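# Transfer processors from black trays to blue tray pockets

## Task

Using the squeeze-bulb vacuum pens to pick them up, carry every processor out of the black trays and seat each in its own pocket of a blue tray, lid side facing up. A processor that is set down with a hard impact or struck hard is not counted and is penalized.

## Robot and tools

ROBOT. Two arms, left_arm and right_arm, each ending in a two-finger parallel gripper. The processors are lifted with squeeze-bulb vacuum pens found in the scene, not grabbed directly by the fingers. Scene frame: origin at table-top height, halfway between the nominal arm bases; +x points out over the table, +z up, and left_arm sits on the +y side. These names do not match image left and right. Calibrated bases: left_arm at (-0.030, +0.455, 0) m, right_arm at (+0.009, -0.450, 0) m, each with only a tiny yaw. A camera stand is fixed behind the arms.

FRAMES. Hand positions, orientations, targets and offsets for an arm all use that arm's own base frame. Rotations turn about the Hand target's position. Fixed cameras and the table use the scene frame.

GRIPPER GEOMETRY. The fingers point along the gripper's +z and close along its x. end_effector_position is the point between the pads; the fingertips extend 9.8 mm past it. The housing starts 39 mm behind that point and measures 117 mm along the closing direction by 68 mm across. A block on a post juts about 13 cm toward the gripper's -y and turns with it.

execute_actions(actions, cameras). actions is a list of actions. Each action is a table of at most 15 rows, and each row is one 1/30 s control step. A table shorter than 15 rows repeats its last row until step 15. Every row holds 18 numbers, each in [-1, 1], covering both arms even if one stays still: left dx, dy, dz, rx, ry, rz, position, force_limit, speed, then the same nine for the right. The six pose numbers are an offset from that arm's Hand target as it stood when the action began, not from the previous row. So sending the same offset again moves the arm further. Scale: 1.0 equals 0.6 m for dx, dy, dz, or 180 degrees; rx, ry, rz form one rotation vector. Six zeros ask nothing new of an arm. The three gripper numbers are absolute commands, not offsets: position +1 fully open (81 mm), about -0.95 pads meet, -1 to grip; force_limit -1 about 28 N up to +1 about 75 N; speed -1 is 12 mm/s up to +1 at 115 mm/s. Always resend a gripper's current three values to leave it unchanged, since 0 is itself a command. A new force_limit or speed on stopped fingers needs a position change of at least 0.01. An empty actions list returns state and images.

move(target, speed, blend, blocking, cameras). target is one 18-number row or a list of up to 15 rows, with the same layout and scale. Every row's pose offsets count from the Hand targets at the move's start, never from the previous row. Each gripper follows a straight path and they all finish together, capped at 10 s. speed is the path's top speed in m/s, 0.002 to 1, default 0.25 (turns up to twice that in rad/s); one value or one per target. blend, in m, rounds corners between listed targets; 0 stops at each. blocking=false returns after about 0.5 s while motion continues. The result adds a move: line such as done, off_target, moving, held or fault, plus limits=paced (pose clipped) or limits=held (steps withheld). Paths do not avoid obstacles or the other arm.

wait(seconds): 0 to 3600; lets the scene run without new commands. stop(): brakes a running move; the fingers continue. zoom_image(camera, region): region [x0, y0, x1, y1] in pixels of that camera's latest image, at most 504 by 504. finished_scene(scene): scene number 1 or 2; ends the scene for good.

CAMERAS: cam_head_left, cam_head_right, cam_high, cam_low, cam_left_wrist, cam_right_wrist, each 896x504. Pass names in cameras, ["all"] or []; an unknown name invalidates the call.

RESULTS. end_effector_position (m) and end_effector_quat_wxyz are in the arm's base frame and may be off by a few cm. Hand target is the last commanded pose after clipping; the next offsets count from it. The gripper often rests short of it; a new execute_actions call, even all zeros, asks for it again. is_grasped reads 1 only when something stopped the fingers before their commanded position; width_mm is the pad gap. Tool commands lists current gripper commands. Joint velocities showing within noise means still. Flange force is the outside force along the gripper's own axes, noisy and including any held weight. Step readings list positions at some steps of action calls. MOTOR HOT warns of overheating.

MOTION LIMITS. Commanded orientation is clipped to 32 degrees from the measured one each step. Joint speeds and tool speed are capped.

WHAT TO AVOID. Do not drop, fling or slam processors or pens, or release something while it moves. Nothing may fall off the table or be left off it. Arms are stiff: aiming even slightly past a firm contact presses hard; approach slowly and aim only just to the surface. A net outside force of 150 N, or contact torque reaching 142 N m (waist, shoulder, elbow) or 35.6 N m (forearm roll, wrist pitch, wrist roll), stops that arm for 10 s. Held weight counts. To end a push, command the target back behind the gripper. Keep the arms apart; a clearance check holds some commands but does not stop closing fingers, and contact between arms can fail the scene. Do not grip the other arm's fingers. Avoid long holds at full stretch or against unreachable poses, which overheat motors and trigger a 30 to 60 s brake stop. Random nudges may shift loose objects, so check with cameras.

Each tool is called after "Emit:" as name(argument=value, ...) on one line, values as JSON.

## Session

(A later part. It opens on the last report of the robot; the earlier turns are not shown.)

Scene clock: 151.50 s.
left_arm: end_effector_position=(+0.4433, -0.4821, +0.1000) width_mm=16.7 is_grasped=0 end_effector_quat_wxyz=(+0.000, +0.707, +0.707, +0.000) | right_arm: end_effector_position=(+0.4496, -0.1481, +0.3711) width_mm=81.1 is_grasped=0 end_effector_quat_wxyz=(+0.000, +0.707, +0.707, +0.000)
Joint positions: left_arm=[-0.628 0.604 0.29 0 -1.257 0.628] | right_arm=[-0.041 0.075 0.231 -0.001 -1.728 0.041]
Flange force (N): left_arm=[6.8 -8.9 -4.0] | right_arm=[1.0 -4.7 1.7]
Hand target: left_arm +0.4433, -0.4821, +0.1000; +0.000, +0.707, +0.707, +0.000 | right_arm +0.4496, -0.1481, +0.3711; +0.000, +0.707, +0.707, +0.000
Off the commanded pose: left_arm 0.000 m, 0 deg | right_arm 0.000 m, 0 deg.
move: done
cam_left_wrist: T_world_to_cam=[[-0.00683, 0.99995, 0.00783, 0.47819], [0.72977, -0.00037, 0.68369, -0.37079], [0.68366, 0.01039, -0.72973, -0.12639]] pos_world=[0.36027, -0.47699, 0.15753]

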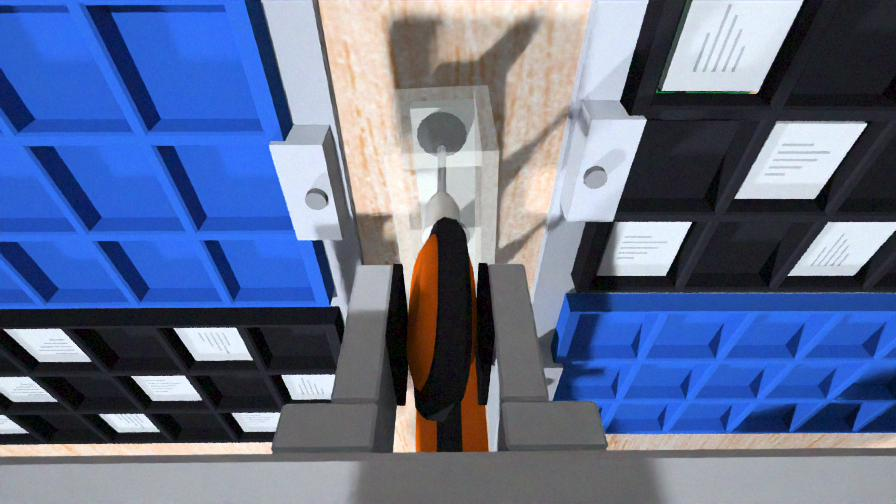

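Emit:
move(target=[[0,0,0,0,0,0,-1,1,-0.3, 0,0,0,0,0,0,1,1,1],[0,0,0.0,0,0,0,-0.63,1,-0.3, 0,0,0,0,0,0,1,1,1],[0,0,0.2,0,0,0,-0.63,1,-0.3, 0,0,0,0,0,0,1,1,1]], speed=0.12, cameras=["cam_left_wrist","cam_low"])

Scene clock: 163.30 s.
left_arm: end_effector_position=(+0.4433, -0.4821, +0.2202) width_mm=13.4 is_grasped=0 end_effector_quat_wxyz=(+0.000, +0.707, +0.707, +0.000) | right_arm: end_effector_position=(+0.4496, -0.1481, +0.3711) width_mm=81.1 is_grasped=0 end_effector_quat_wxyz=(+0.000, +0.707, +0.707, +0.000)
Joint positions: left_arm=[-0.628 0.545 0.485 0 -1.511 0.628] | right_arm=[-0.041 0.075 0.231 -0.001 -1.728 0.041]
Flange force (N): left_arm=[9.4 -11.1 -0.1] | right_arm=[1.1 -3.9 1.4]
Hand target: left_arm +0.4433, -0.4821, +0.2200; +0.000, +0.707, +0.707, +0.000 | right_arm +0.4496, -0.1481, +0.3711; +0.000, +0.707, +0.707, +0.000
Off the commanded pose: left_arm 0.000 m, 0 deg | right_arm 0.000 m, 0 deg.
move: done
cam_left_wrist: T_world_to_cam=[[-0.00684, 0.99995, 0.00769, 0.47729], [0.72972, -0.00027, 0.68374, -0.45285], [0.68371, 0.01029, -0.72969, -0.03883]] pos_world=[0.36027, -0.47699, 0.27763]
Images, in order (width x height): cam_low 896x504, cam_left_wrist 896x504.

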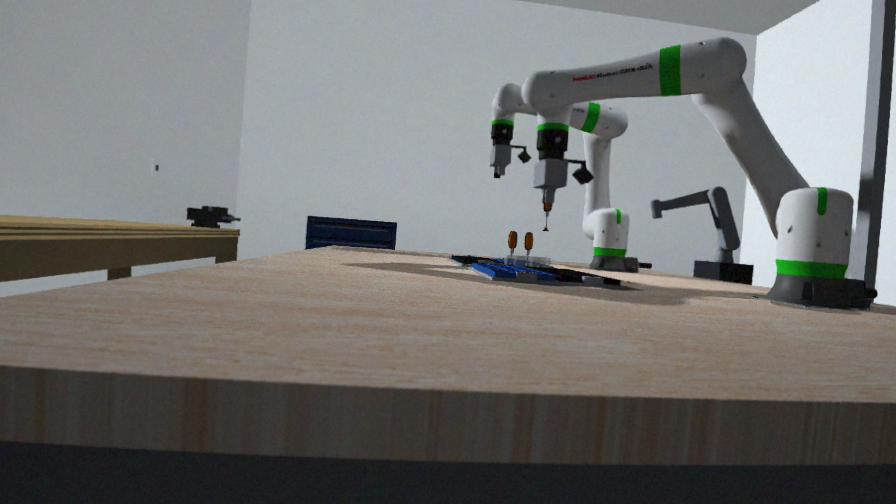

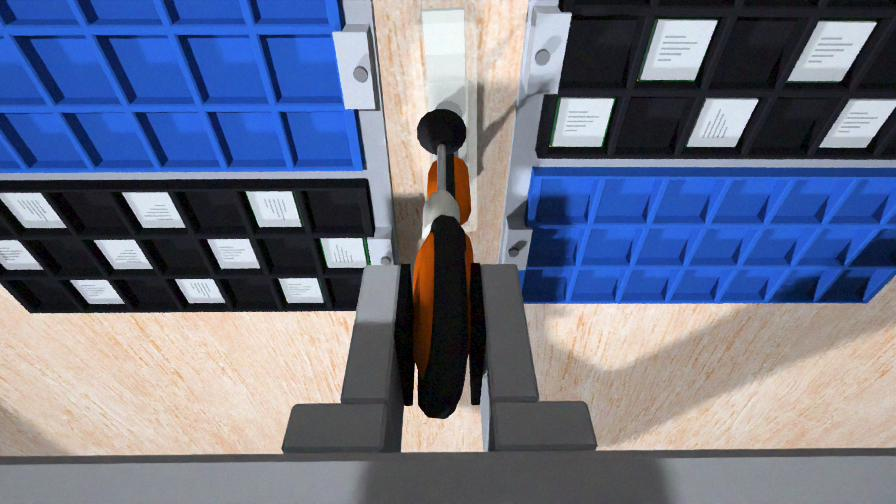

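Emit:
move(target=[[-0.0445,0.5988,0,0,0,0,-0.63,1,-0.3, -0.0327,0.75,-0.15,0,0,0,1,1,1],[-0.0445,0.5988,-0.1,0,0,0,-0.63,1,-0.3, -0.0327,0.75,-0.2,0,0,0,1,1,1]], speed=0.3, blend=[0.03,0])

Emit:
move(target=[[0,0,0,0,0,0,-0.63,1,-0.3, 0,0.2308,0,0,0,0,1,1,1]], speed=0.3, cameras=["cam_left_wrist","cam_right_wrist","cam_head_left"])

Scene clock: 183.60 s.
left_arm: end_effector_position=(+0.4166, -0.1229, +0.1600) width_mm=13.4 is_grasped=0 end_effector_quat_wxyz=(+0.000, +0.707, +0.707, +0.000) | right_arm: end_effector_position=(+0.4300, +0.3019, +0.2511) width_mm=81.1 is_grasped=0 end_effector_quat_wxyz=(+0.000, +0.707, +0.707, +0.000)
Joint positions: left_arm=[0.017 0.024 -0.321 0 -1.226 -0.016] | right_arm=[0.862 0.2 0.093 -0.001 -1.463 -0.861]
Flange force (N): left_arm=[-1.5 -5.6 -1.9] | right_arm=[-3.3 -4.0 0.2]
Hand target: left_arm +0.4166, -0.1229, +0.1600; +0.000, +0.707, +0.707, +0.000 | right_arm +0.4300, +0.3019, +0.2511; +0.000, +0.707, +0.707, +0.000
Off the commanded pose: left_arm 0.000 m, 0 deg | right_arm 0.000 m, 0 deg.
move: done

Scene clock: 184.63 s.
left_arm: end_effector_position=(+0.4166, -0.1229, +0.1600) width_mm=13.4 is_grasped=0 end_effector_quat_wxyz=(+0.000, +0.707, +0.707, +0.000) | right_arm: end_effector_position=(+0.4300, +0.4404, +0.2511) width_mm=81.1 is_grasped=0 end_effector_quat_wxyz=(+0.000, +0.707, +0.707, +0.000)
Joint positions: left_arm=[0.017 0.024 -0.321 0 -1.226 -0.016] | right_arm=[1.01 0.432 0.394 -0.001 -1.532 -1.009]
Flange force (N): left_arm=[-0.7 -6.5 -2.8] | right_arm=[-5.1 -4.8 0.3]
Hand target: left_arm +0.4166, -0.1229, +0.1600; +0.000, +0.707, +0.707, +0.000 | right_arm +0.4300, +0.4404, +0.2511; +0.000, +0.707, +0.707, +0.000
Off the commanded pose: left_arm 0.000 m, 0 deg | right_arm 0.000 m, 0 deg.
move: done
cam_left_wrist: T_world_to_cam=[[-0.00683, 0.99995, 0.00783, 0.11826], [0.72977, -0.00037, 0.68369, -0.3922], [0.68366, 0.01039, -0.72973, -0.06809]] pos_world=[0.33357, -0.11769, 0.21753]
cam_right_wrist: T_world_to_cam=[[0.01379, 0.99973, -0.01879, -0.43812], [0.74566, 0.00223, 0.66632, -0.47108], [0.66618, -0.0232, -0.74543, 0.01155]] pos_world=[0.34962, 0.43933, 0.31426]
Images, in order (width x height): cam_head_left 896x504, cam_left_wrist 896x504, cam_right_wrist 896x504.

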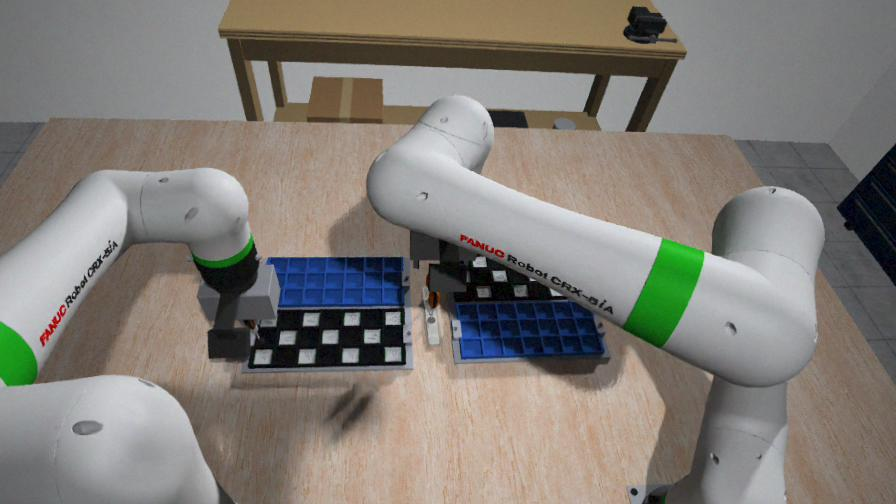

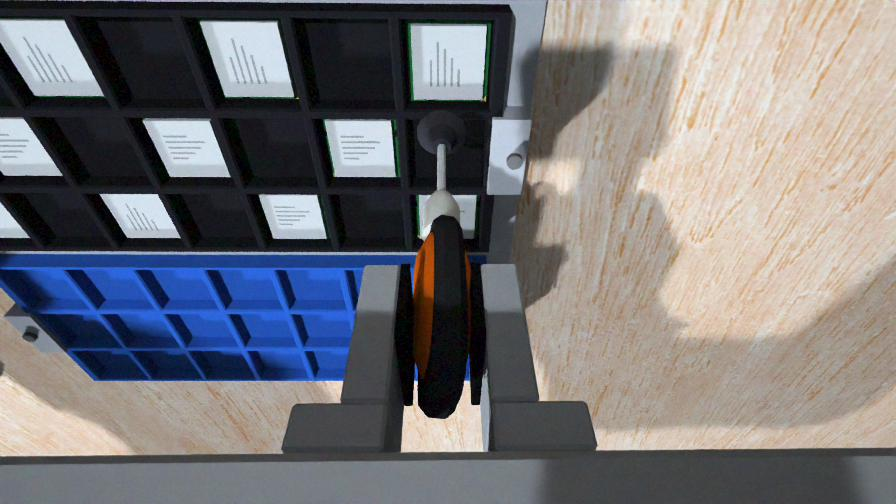

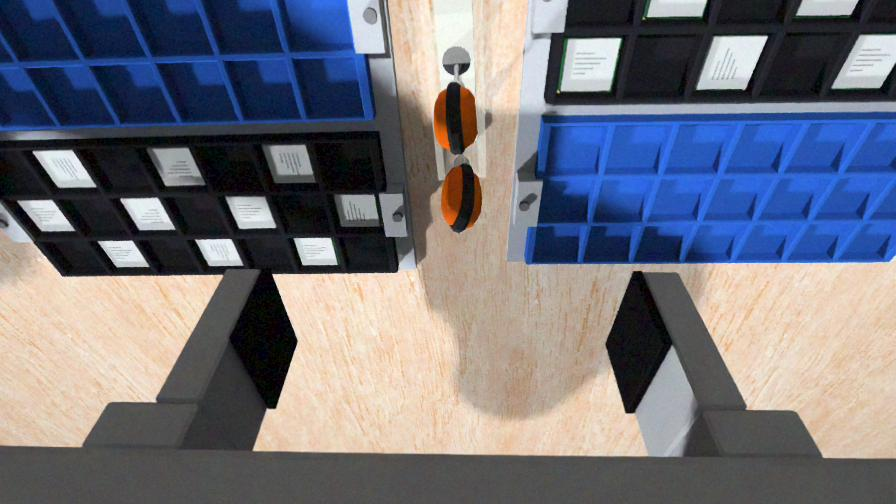

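Emit:
move(target=[[-0.0083,0.0058,-0.075,0,0,0,-0.63,1,-0.3, 0.028,0,-0.1683,0,0,0,1,1,1]], speed=0.15, cameras=["cam_left_wrist","cam_right_wrist"])

Scene clock: 198.80 s.
left_arm: end_effector_position=(+0.4116, -0.1193, +0.1150) width_mm=13.4 is_grasped=0 end_effector_quat_wxyz=(+0.000, +0.707, +0.707, +0.000) | right_arm: end_effector_position=(+0.4468, +0.4404, +0.1501) width_mm=81.1 is_grasped=0 end_effector_quat_wxyz=(-0.001, +0.707, +0.707, +0.000)
Joint positions: left_arm=[0.026 0.055 -0.402 0 -1.114 -0.025] | right_arm=[0.987 0.5 0.254 -0.001 -1.324 -0.986]
Flange force (N): left_arm=[-0.8 -7.0 -2.4] | right_arm=[-5.2 -4.8 -1.0]
Hand target: left_arm +0.4116, -0.1194, +0.1150; +0.000, +0.707, +0.707, +0.000 | right_arm +0.4468, +0.4404, +0.1501; +0.000, +0.707, +0.707, +0.000
Off the commanded pose: left_arm 0.000 m, 0 deg | right_arm 0.000 m, 0 deg.
move: done
cam_left_wrist: T_world_to_cam=[[-0.00683, 0.99994, 0.00797, 0.11505], [0.72977, -0.00047, 0.68369, -0.35779], [0.68366, 0.01049, -0.72973, -0.09753]] pos_world=[0.32857, -0.11419, 0.17253]
cam_right_wrist: T_world_to_cam=[[0.0138, 0.99973, -0.01865, -0.44028], [0.74581, 0.00213, 0.66616, -0.41628], [0.66602, -0.0231, -0.74557, -0.07489]] pos_world=[0.36642, 0.43933, 0.21326]

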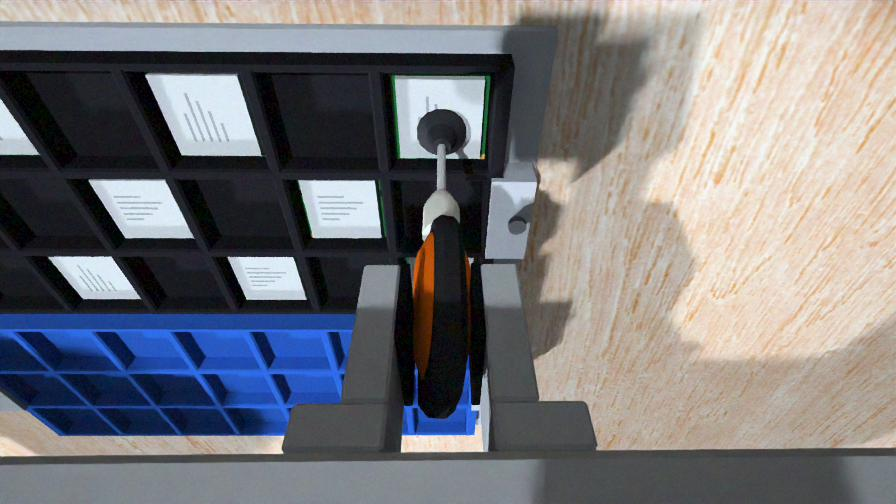

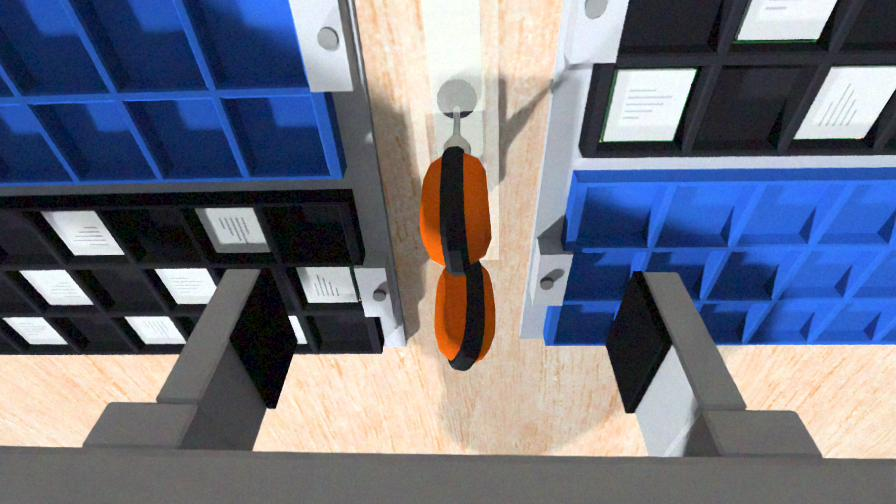

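Emit:
zoom_image(camera="cam_left_wrist", region=[370, 60, 530, 220])

Emit:
zoom_image(camera="cam_right_wrist", region=[380, 60, 560, 400])

Scaled by 3.150 from the camera's image (finer frame: 1280x720).

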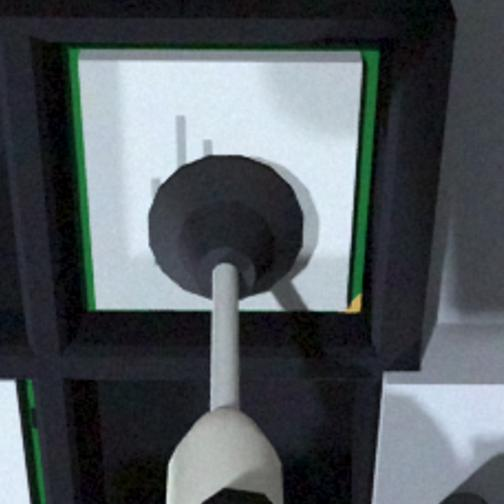

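Scaled by 1.482 from the camera's image (finer frame: 1280x720).

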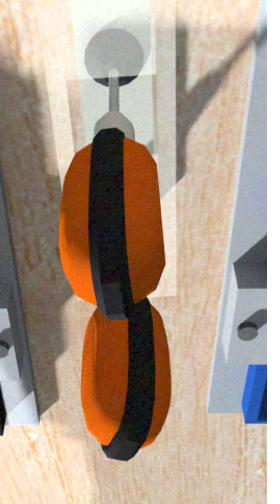

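Emit:
move(target=[[0,0,-0.0067,0,0,0,-1,1,-0.3, 0,0,-0.07,0,0,0,1,1,1]], speed=0.12, cameras=["cam_left_wrist","cam_right_wrist"])

Scene clock: 219.57 s.
left_arm: end_effector_position=(+0.4116, -0.1194, +0.1110) width_mm=8.2 is_grasped=1 end_effector_quat_wxyz=(+0.000, +0.707, +0.707, +0.000) | right_arm: end_effector_position=(+0.4468, +0.4404, +0.1082) width_mm=81.1 is_grasped=0 end_effector_quat_wxyz=(+0.000, +0.707, +0.707, +0.000)
Joint positions: left_arm=[0.026 0.06 -0.407 0 -1.104 -0.025] | right_arm=[0.986 0.53 0.197 -0.001 -1.236 -0.986]
Flange force (N): left_arm=[-1.5 -4.9 -2.3] | right_arm=[-4.1 -4.5 -1.5]
Hand target: left_arm +0.4116, -0.1194, +0.1110; +0.000, +0.707, +0.707, +0.000 | right_arm +0.4468, +0.4404, +0.1081; +0.000, +0.707, +0.707, +0.000
Off the commanded pose: left_arm 0.000 m, 0 deg | right_arm 0.000 m, 0 deg.
move: done
cam_left_wrist: T_world_to_cam=[[-0.00683, 0.99995, 0.00783, 0.11511], [0.72977, -0.00037, 0.68369, -0.35504], [0.68366, 0.01039, -0.72973, -0.10046]] pos_world=[0.32857, -0.11419, 0.16853]
cam_right_wrist: T_world_to_cam=[[0.01379, 0.99973, -0.01879, -0.44105], [0.74566, 0.00223, 0.66632, -0.3884], [0.66618, -0.0232, -0.74543, -0.10631]] pos_world=[0.36652, 0.43933, 0.17126]

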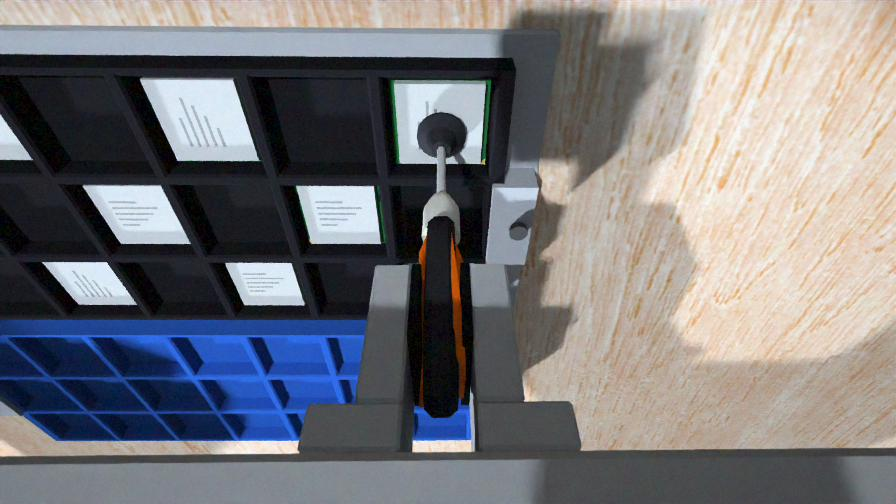

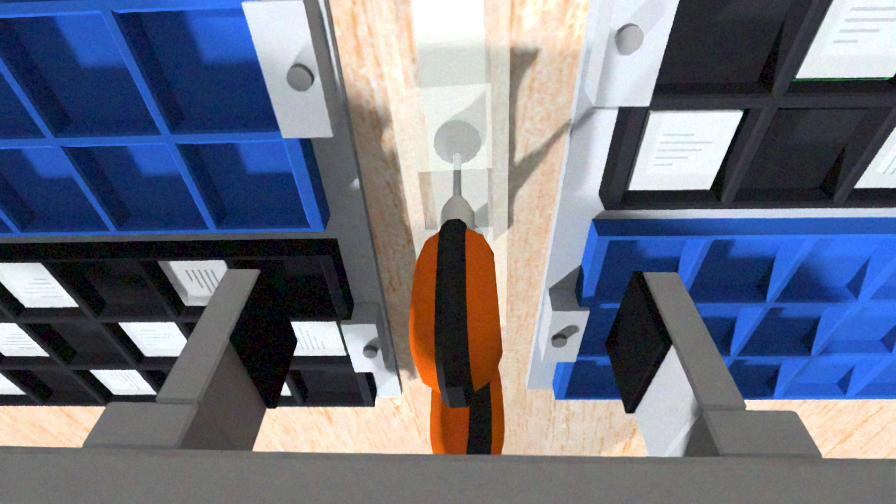

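Emit:
move(target=[[0,0,-0.005,0,0,0,-1,1,-0.3, 0.0033,0,-0.0133,0,0,0,1,1,1]], speed=0.05, cameras=["cam_left_wrist","cam_right_wrist"])

Emit:
zoom_image(camera="cam_left_wrist", region=[370, 60, 530, 220])

Scene clock: 229.73 s.
left_arm: end_effector_position=(+0.4116, -0.1194, +0.1080) width_mm=8.2 is_grasped=1 end_effector_quat_wxyz=(+0.000, +0.707, +0.707, +0.000) | right_arm: end_effector_position=(+0.4488, +0.4404, +0.1002) width_mm=81.1 is_grasped=0 end_effector_quat_wxyz=(+0.000, +0.707, +0.707, +0.000)
Joint positions: left_arm=[0.026 0.063 -0.411 0 -1.096 -0.025] | right_arm=[0.984 0.54 0.192 -0.001 -1.222 -0.983]
Flange force (N): left_arm=[-2.1 -5.8 -2.6] | right_arm=[-4.3 -4.5 -2.1]
Hand target: left_arm +0.4116, -0.1194, +0.1080; +0.000, +0.707, +0.707, +0.000 | right_arm +0.4488, +0.4404, +0.1001; +0.000, +0.707, +0.707, +0.000
Off the commanded pose: left_arm 0.000 m, 0 deg | right_arm 0.000 m, 0 deg.
move: done
cam_left_wrist: T_world_to_cam=[[-0.00683, 0.99995, 0.00783, 0.11513], [0.72977, -0.00037, 0.68369, -0.35299], [0.68366, 0.01039, -0.72973, -0.10265]] pos_world=[0.32857, -0.11419, 0.16553]
cam_right_wrist: T_world_to_cam=[[0.01379, 0.99973, -0.01879, -0.44122], [0.74566, 0.00224, 0.66632, -0.38448], [0.66618, -0.0232, -0.74543, -0.11354]] pos_world=[0.36842, 0.43933, 0.16326]

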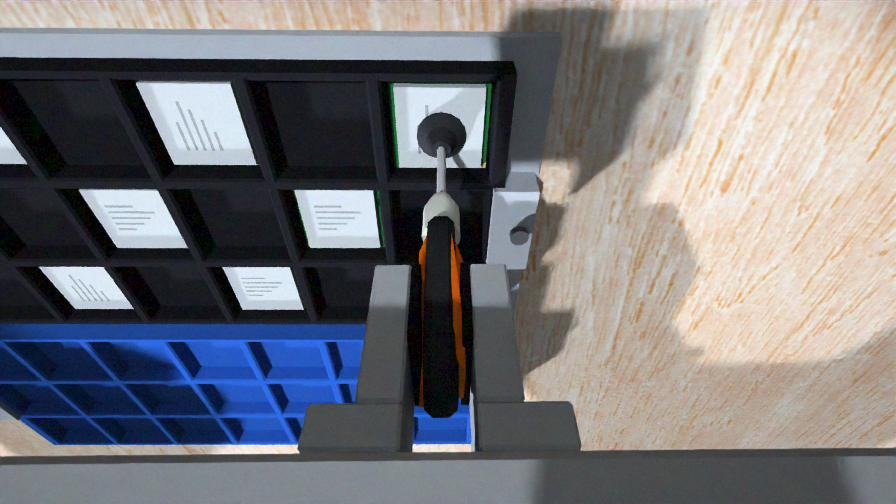

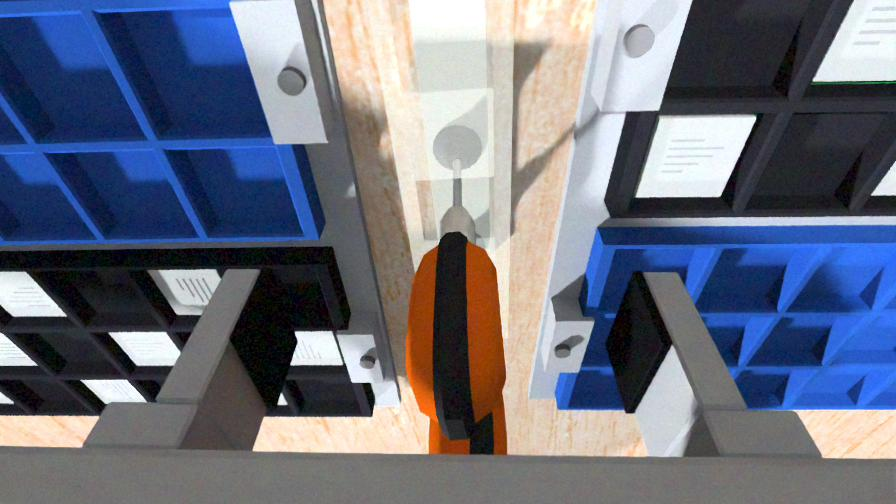

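Scaled by 3.150 from the camera's image (finer frame: 1280x720).

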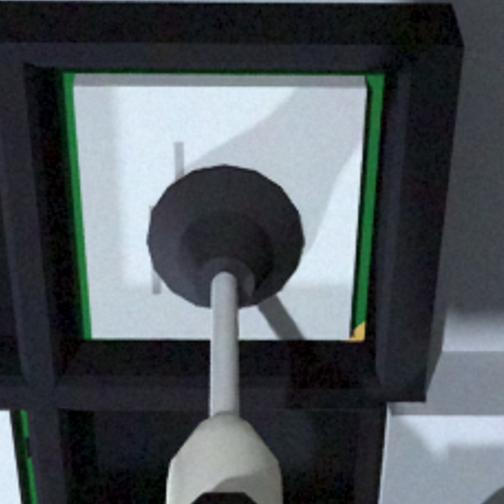

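Emit:
move(target=[[0,0,-0.0033,0,0,0,-1,1,-0.3, 0,0,0,0,0,0,-1,1,-0.3]], speed=0.05, cameras=["cam_left_wrist","cam_right_wrist"])

Emit:
zoom_image(camera="cam_left_wrist", region=[370, 60, 530, 220])

Scene clock: 236.57 s.
left_arm: end_effector_position=(+0.4116, -0.1194, +0.1060) width_mm=8.2 is_grasped=1 end_effector_quat_wxyz=(+0.000, +0.707, +0.707, +0.000) | right_arm: end_effector_position=(+0.4488, +0.4404, +0.1001) width_mm=8.5 is_grasped=1 end_effector_quat_wxyz=(+0.000, +0.707, +0.707, +0.000)
Joint positions: left_arm=[0.026 0.066 -0.414 0 -1.091 -0.025] | right_arm=[0.984 0.54 0.192 -0.001 -1.222 -0.983]
Flange force (N): left_arm=[-1.6 -6.3 -20.3] | right_arm=[-5.0 -4.4 -2.5]
Hand target: left_arm +0.4116, -0.1194, +0.1060; +0.000, +0.707, +0.707, +0.000 | right_arm +0.4488, +0.4404, +0.1001; +0.000, +0.707, +0.707, +0.000
Off the commanded pose: left_arm 0.000 m, 0 deg | right_arm 0.000 m, 0 deg.
move: done
cam_left_wrist: T_world_to_cam=[[-0.00683, 0.99995, 0.00783, 0.11515], [0.72977, -0.00037, 0.68369, -0.35163], [0.68366, 0.01039, -0.72973, -0.10411]] pos_world=[0.32857, -0.11419, 0.16353]
cam_right_wrist: T_world_to_cam=[[0.01379, 0.99973, -0.01879, -0.44122], [0.74566, 0.00223, 0.66632, -0.38448], [0.66618, -0.0232, -0.74543, -0.11354]] pos_world=[0.36842, 0.43933, 0.16326]

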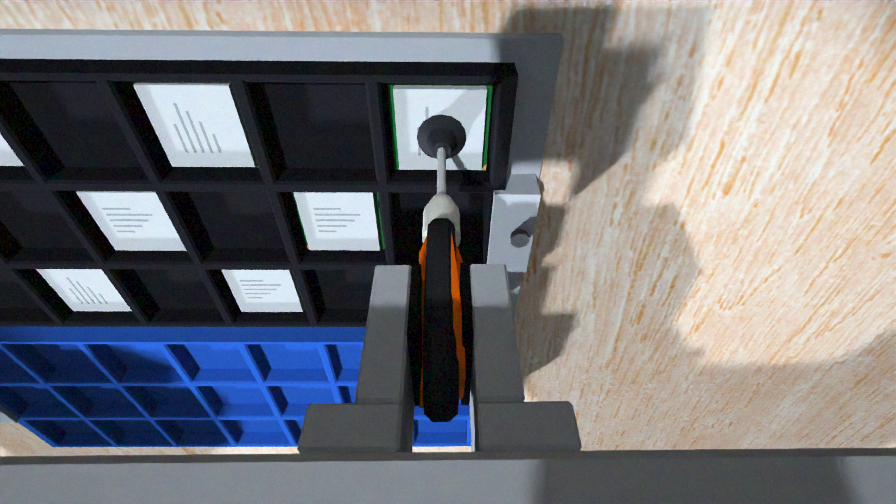

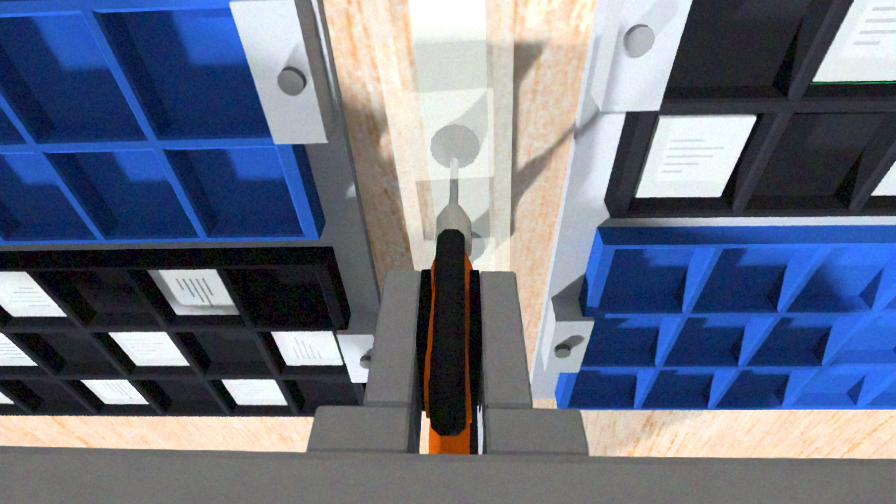

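Scaled by 3.150 from the camera's image (finer frame: 1280x720).

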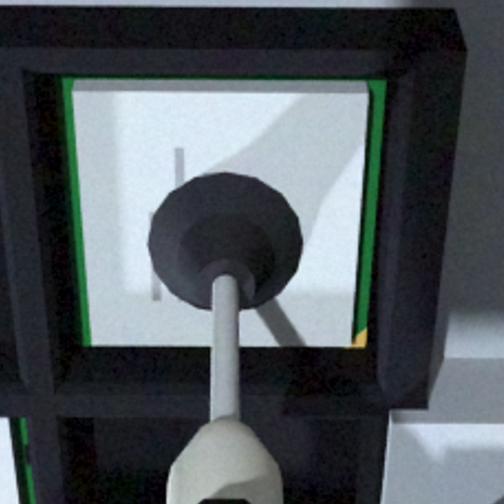

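Emit:
move(target=[[0,0,0,0,0,0,-0.63,1,-0.3, 0,0,0,0,0,0,-0.63,1,-0.3],[0,0,0.05,0,0,0,-0.63,1,-0.3, 0,0,0.2,0,0,0,-0.63,1,-0.3]], speed=0.1, cameras=["cam_left_wrist","cam_right_wrist"])

Scene clock: 245.07 s.
left_arm: end_effector_position=(+0.4116, -0.1194, +0.1360) width_mm=13.4 is_grasped=0 end_effector_quat_wxyz=(+0.000, +0.707, +0.707, +0.000) | right_arm: end_effector_position=(+0.4488, +0.4404, +0.2203) width_mm=13.4 is_grasped=0 end_effector_quat_wxyz=(+0.000, +0.707, +0.707, +0.000)
Joint positions: left_arm=[0.026 0.032 -0.372 0 -1.167 -0.025] | right_arm=[0.984 0.473 0.38 -0.001 -1.477 -0.983]
Flange force (N): left_arm=[-1.0 -6.4 -2.6] | right_arm=[-5.7 -5.8 0.9]
Hand target: left_arm +0.4116, -0.1194, +0.1360; +0.000, +0.707, +0.707, +0.000 | right_arm +0.4488, +0.4404, +0.2201; +0.000, +0.707, +0.707, +0.000
Off the commanded pose: left_arm 0.000 m, 0 deg | right_arm 0.000 m, 0 deg.
move: done
cam_left_wrist: T_world_to_cam=[[-0.00683, 0.99995, 0.00783, 0.11491], [0.72982, -0.00037, 0.68364, -0.37214], [0.6836, 0.01039, -0.72978, -0.08219]] pos_world=[0.32857, -0.11419, 0.19353]
cam_right_wrist: T_world_to_cam=[[0.0138, 0.99973, -0.01879, -0.43897], [0.74547, 0.00223, 0.66653, -0.4645], [0.66639, -0.0232, -0.74524, -0.02414]] pos_world=[0.36842, 0.43933, 0.28336]

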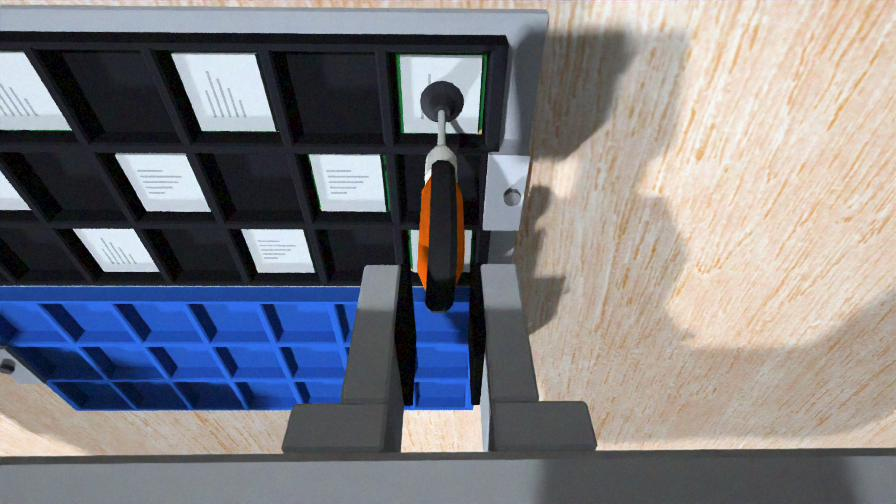

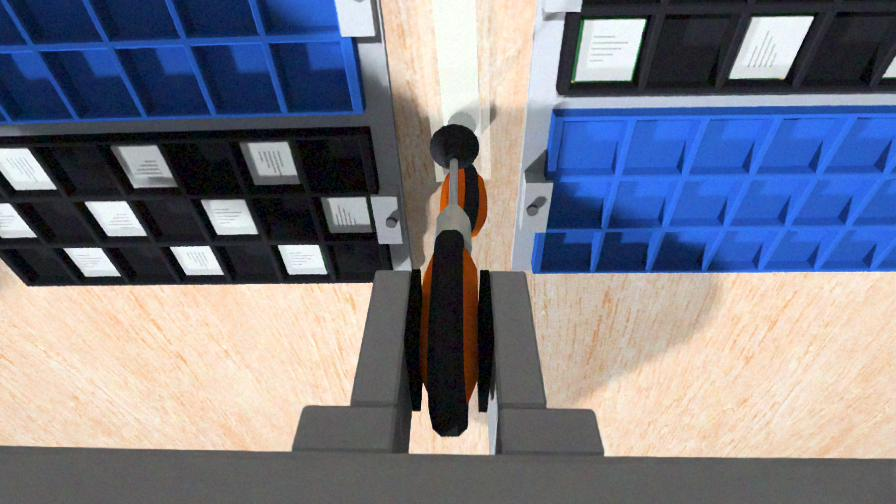

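Emit:
move(target=[[0,0,0,0,0,0,-0.35,-1,-0.3, 0,0,0,0,0,0,-0.63,1,-0.3],[0,0,-0.048,0,0,0,-0.35,-1,-0.3, 0,0,0.0,0,0,0,-0.63,1,-0.3]], speed=0.1, cameras=["cam_left_wrist","cam_low"])

Scene clock: 255.67 s.
left_arm: end_effector_position=(+0.4116, -0.1193, +0.1072) width_mm=25.0 is_grasped=0 end_effector_quat_wxyz=(+0.000, +0.707, +0.707, +0.000) | right_arm: end_effector_position=(+0.4488, +0.4404, +0.2201) width_mm=13.4 is_grasped=0 end_effector_quat_wxyz=(+0.000, +0.707, +0.707, +0.000)
Joint positions: left_arm=[0.026 0.064 -0.412 0 -1.094 -0.025] | right_arm=[0.984 0.473 0.38 -0.001 -1.477 -0.983]
Flange force (N): left_arm=[-1.0 -6.9 -4.3] | right_arm=[-5.5 -4.9 0.2]
Hand target: left_arm +0.4116, -0.1194, +0.1072; +0.000, +0.707, +0.707, +0.000 | right_arm +0.4488, +0.4404, +0.2201; +0.000, +0.707, +0.707, +0.000
Off the commanded pose: left_arm 0.000 m, 0 deg | right_arm 0.000 m, 0 deg.
move: done
cam_left_wrist: T_world_to_cam=[[-0.00676, 0.99994, 0.00804, 0.11508], [0.72977, -0.00057, 0.68369, -0.35247], [0.68366, 0.01049, -0.72973, -0.10322]] pos_world=[0.32857, -0.11419, 0.16473]
Images, in order (width x height): cam_low 896x504, cam_left_wrist 896x504.

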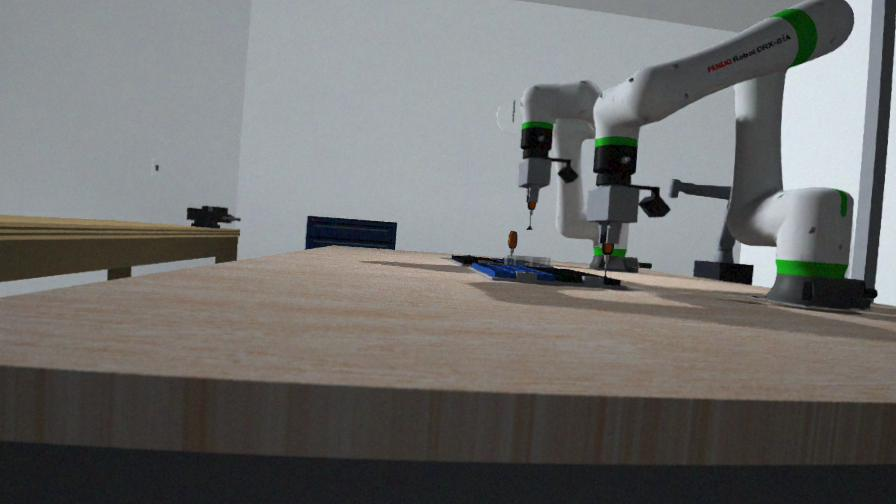

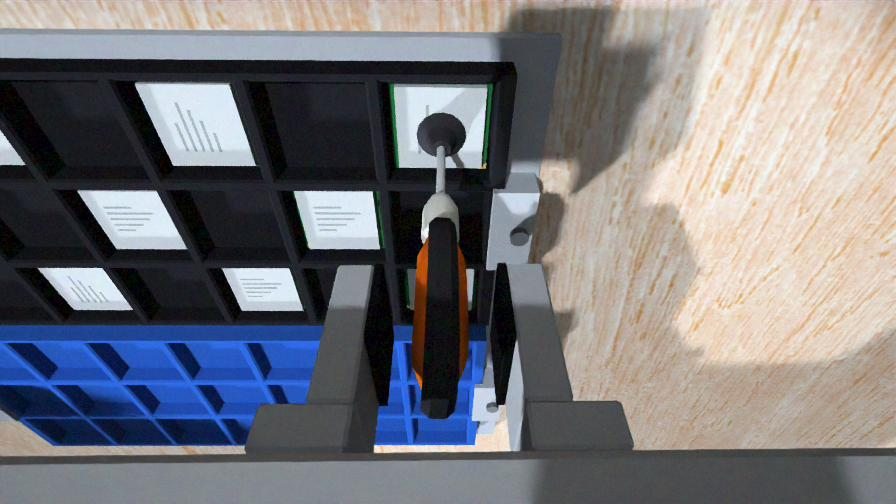

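Emit:
move(target=[[0,0,0,0,0,0,-1,-1,-0.8, 0,0,0,0,0,0,-0.63,1,-0.3],[0,0,0.0333,0,0,0,-1,-1,-0.8, 0,0,0.0,0,0,0,-0.63,1,-0.3]], speed=0.08, cameras=["cam_left_wrist","cam_low"])

Scene clock: 260.93 s.
left_arm: end_effector_position=(+0.4116, -0.1194, +0.1272) width_mm=8.8 is_grasped=1 end_effector_quat_wxyz=(+0.000, +0.707, +0.707, +0.000) | right_arm: end_effector_position=(+0.4488, +0.4404, +0.2201) width_mm=13.4 is_grasped=0 end_effector_quat_wxyz=(+0.000, +0.707, +0.707, +0.000)
Joint positions: left_arm=[0.026 0.041 -0.385 0 -1.145 -0.025] | right_arm=[0.984 0.473 0.38 -0.001 -1.477 -0.983]
Flange force (N): left_arm=[-1.3 -6.1 -1.6] | right_arm=[-5.0 -5.0 0.3]
Hand target: left_arm +0.4116, -0.1194, +0.1272; +0.000, +0.707, +0.707, +0.000 | right_arm +0.4488, +0.4404, +0.2201; +0.000, +0.707, +0.707, +0.000
Off the commanded pose: left_arm 0.000 m, 0 deg | right_arm 0.000 m, 0 deg.
move: done
cam_left_wrist: T_world_to_cam=[[-0.00683, 0.99995, 0.00783, 0.11498], [0.72982, -0.00037, 0.68364, -0.36606], [0.6836, 0.01039, -0.72978, -0.08869]] pos_world=[0.32857, -0.11419, 0.18463]
Images, in order (width x height): cam_low 896x504, cam_left_wrist 896x504.

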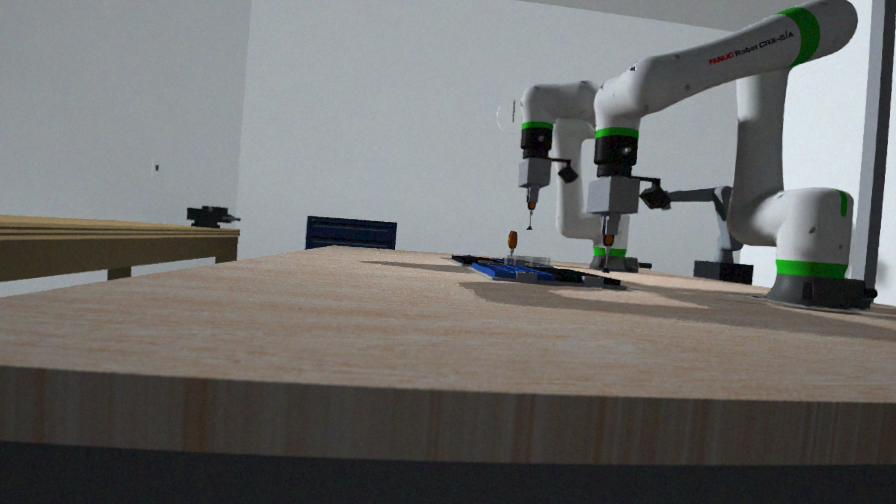

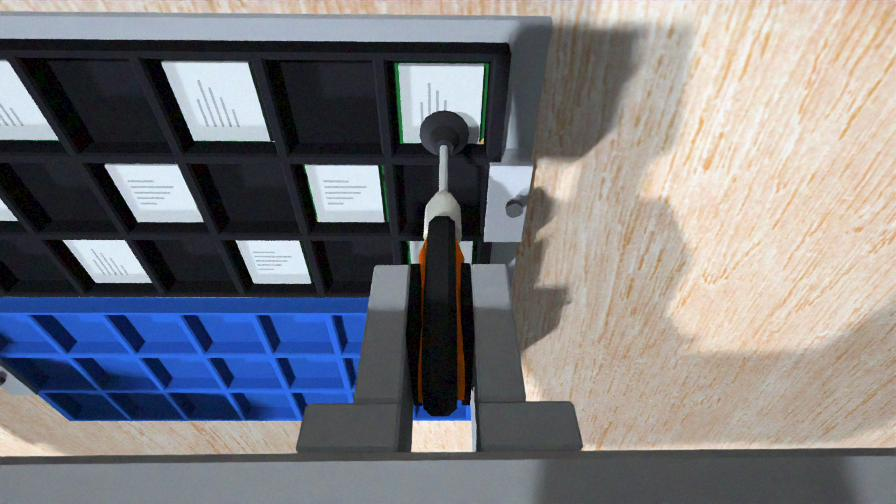

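Emit:
move(target=[[0,0,0,0,0,0,-0.98,1,-0.3, 0,0,0,0,0,0,-0.63,1,-0.3],[0,0,-0.0348,0,0,0,-0.98,1,-0.3, 0,0,0.0,0,0,0,-0.63,1,-0.3],[0,0,-0.0348,0,0,0,-0.685,1,-0.5, 0,0,0.0,0,0,0,-0.63,1,-0.3]], speed=0.08, cameras=["cam_left_wrist"])

Emit:
move(target=[[0,0,0.025,0,0,0,-0.685,1,-0.5, 0,0,0.0,0,0,0,-0.63,1,-0.3]], speed=0.04, cameras=["cam_left_wrist"])

Scene clock: 275.37 s.
left_arm: end_effector_position=(+0.4115, -0.1194, +0.1062) width_mm=11.1 is_grasped=0 end_effector_quat_wxyz=(+0.000, +0.707, +0.707, +0.000) | right_arm: end_effector_position=(+0.4488, +0.4404, +0.2201) width_mm=13.4 is_grasped=0 end_effector_quat_wxyz=(+0.000, +0.707, +0.707, +0.000)
Joint positions: left_arm=[0.026 0.065 -0.414 0 -1.092 -0.025] | right_arm=[0.984 0.473 0.38 -0.001 -1.477 -0.983]
Flange force (N): left_arm=[-2.0 -5.5 -7.7] | right_arm=[-4.9 -4.5 0.0]
Hand target: left_arm +0.4116, -0.1194, +0.1063; +0.000, +0.707, +0.707, +0.000 | right_arm +0.4488, +0.4404, +0.2201; +0.000, +0.707, +0.707, +0.000
Off the commanded pose: left_arm 0.000 m, 0 deg | right_arm 0.000 m, 0 deg.
move: done
cam_left_wrist: T_world_to_cam=[[-0.00683, 0.99995, 0.00783, 0.11515], [0.72997, -0.00037, 0.68348, -0.35179], [0.68345, 0.01039, -0.72992, -0.10387]] pos_world=[0.32857, -0.11419, 0.16373]

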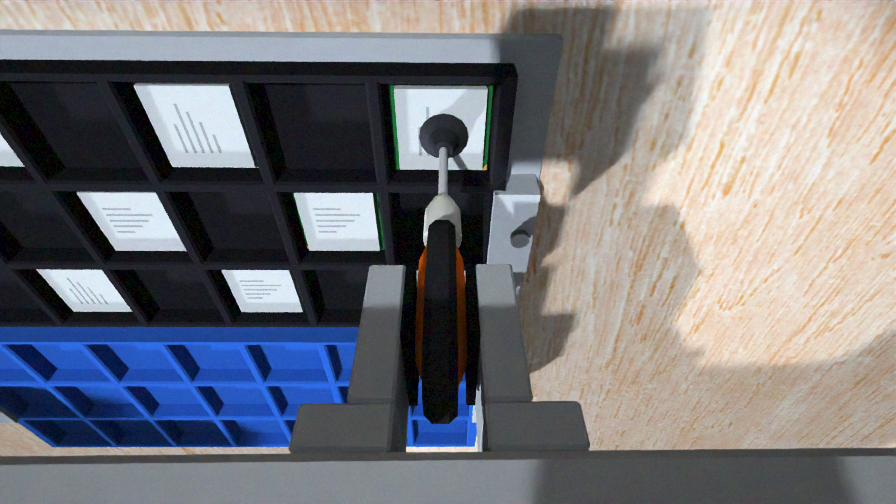

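Scene clock: 276.07 s.
left_arm: end_effector_position=(+0.4116, -0.1194, +0.1213) width_mm=11.1 is_grasped=0 end_effector_quat_wxyz=(+0.000, +0.707, +0.707, +0.000) | right_arm: end_effector_position=(+0.4488, +0.4404, +0.2201) width_mm=13.4 is_grasped=0 end_effector_quat_wxyz=(+0.000, +0.707, +0.707, +0.000)
Joint positions: left_arm=[0.026 0.048 -0.393 0 -1.13 -0.025] | right_arm=[0.984 0.473 0.38 -0.001 -1.477 -0.983]
Flange force (N): left_arm=[-2.0 -6.1 -2.3] | right_arm=[-5.0 -4.8 0.1]
Hand target: left_arm +0.4116, -0.1194, +0.1213; +0.000, +0.707, +0.707, +0.000 | right_arm +0.4488, +0.4404, +0.2201; +0.000, +0.707, +0.707, +0.000
Off the commanded pose: left_arm 0.000 m, 0 deg | right_arm 0.000 m, 0 deg.
move: done
cam_left_wrist: T_world_to_cam=[[-0.00683, 0.99995, 0.00783, 0.11503], [0.72982, -0.00037, 0.68364, -0.36209], [0.6836, 0.01039, -0.72978, -0.09292]] pos_world=[0.32857, -0.11419, 0.17883]

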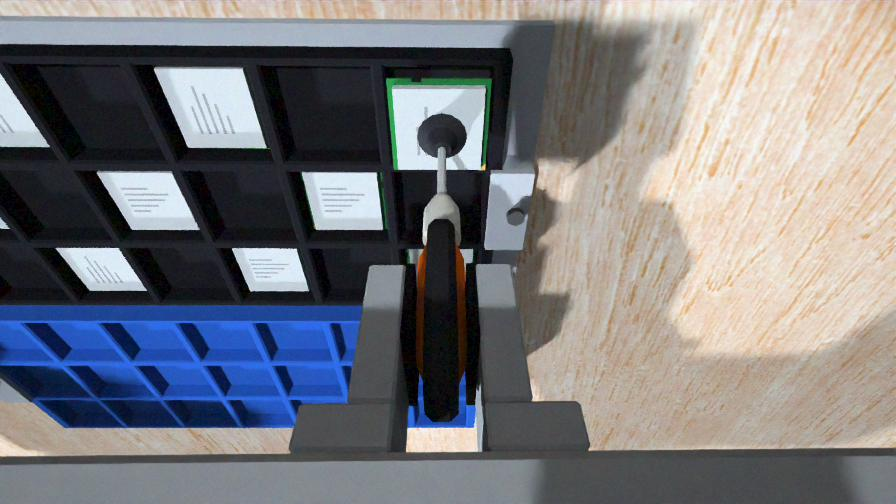

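Emit:
move(target=[[0,0,0.05,0,0,0,-0.685,1,-0.5, 0,-0.2107,0.02,0,0,0,-0.63,1,-0.3],[0.2583,-0.0052,0.05,0,0,0,-0.685,1,-0.5, 0.1337,-0.2107,-0.1,0,0,0,-0.63,1,-0.3]], speed=0.15, blend=[0.02,0], cameras=["cam_left_wrist","cam_right_wrist"])

Scene clock: 295.80 s.
left_arm: end_effector_position=(+0.5666, -0.1225, +0.1513) width_mm=11.1 is_grasped=0 end_effector_quat_wxyz=(+0.000, +0.707, +0.707, +0.000) | right_arm: end_effector_position=(+0.5291, +0.3139, +0.1602) width_mm=13.4 is_grasped=0 end_effector_quat_wxyz=(+0.000, +0.707, +0.707, +0.000)
Joint positions: left_arm=[0.013 0.383 0.09 0 -1.278 -0.013] | right_arm=[0.748 0.464 0.225 -0.001 -1.331 -0.748]
Flange force (N): left_arm=[-0.1 -9.9 -1.6] | right_arm=[-3.6 -5.6 -0.6]
Hand target: left_arm +0.5666, -0.1225, +0.1513; +0.000, +0.707, +0.707, +0.000 | right_arm +0.5290, +0.3140, +0.1601; +0.000, +0.707, +0.707, +0.000
Off the commanded pose: left_arm 0.000 m, 0 deg | right_arm 0.000 m, 0 deg.
move: done
cam_left_wrist: T_world_to_cam=[[-0.00683, 0.99995, 0.00783, 0.11905], [0.72977, -0.00037, 0.68369, -0.49571], [0.68366, 0.01039, -0.72973, -0.17699]] pos_world=[0.48357, -0.11739, 0.20883]
cam_right_wrist: T_world_to_cam=[[0.01379, 0.99973, -0.01893, -0.3147], [0.74557, 0.00234, 0.66642, -0.48407], [0.66629, -0.0233, -0.74533, -0.12528]] pos_world=[0.44872, 0.31283, 0.22326]

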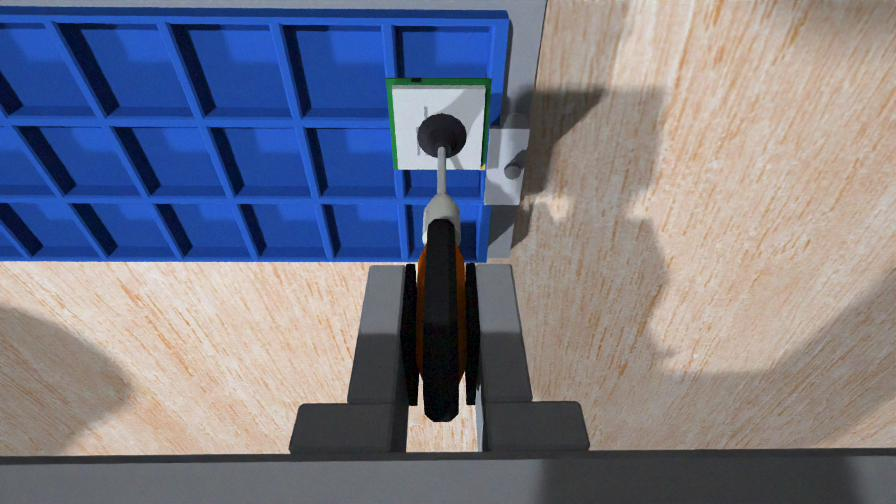

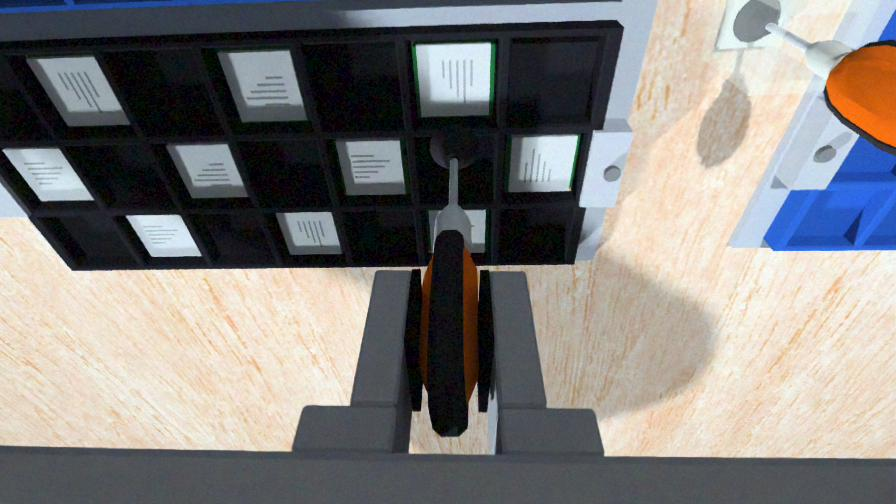

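Emit:
zoom_image(camera="cam_left_wrist", region=[350, 0, 550, 200])

Emit:
zoom_image(camera="cam_right_wrist", region=[370, 20, 570, 220])

Scaled by 2.520 from the camera's image (finer frame: 1280x720).

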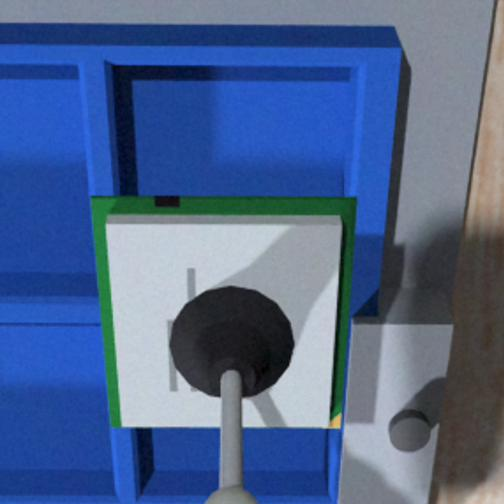

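Scaled by 2.520 from the camera's image (finer frame: 1280x720).

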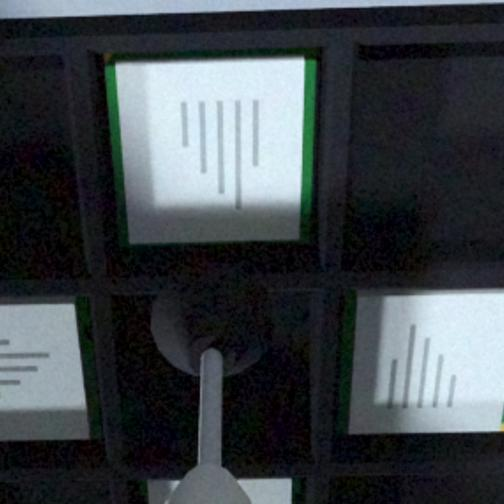

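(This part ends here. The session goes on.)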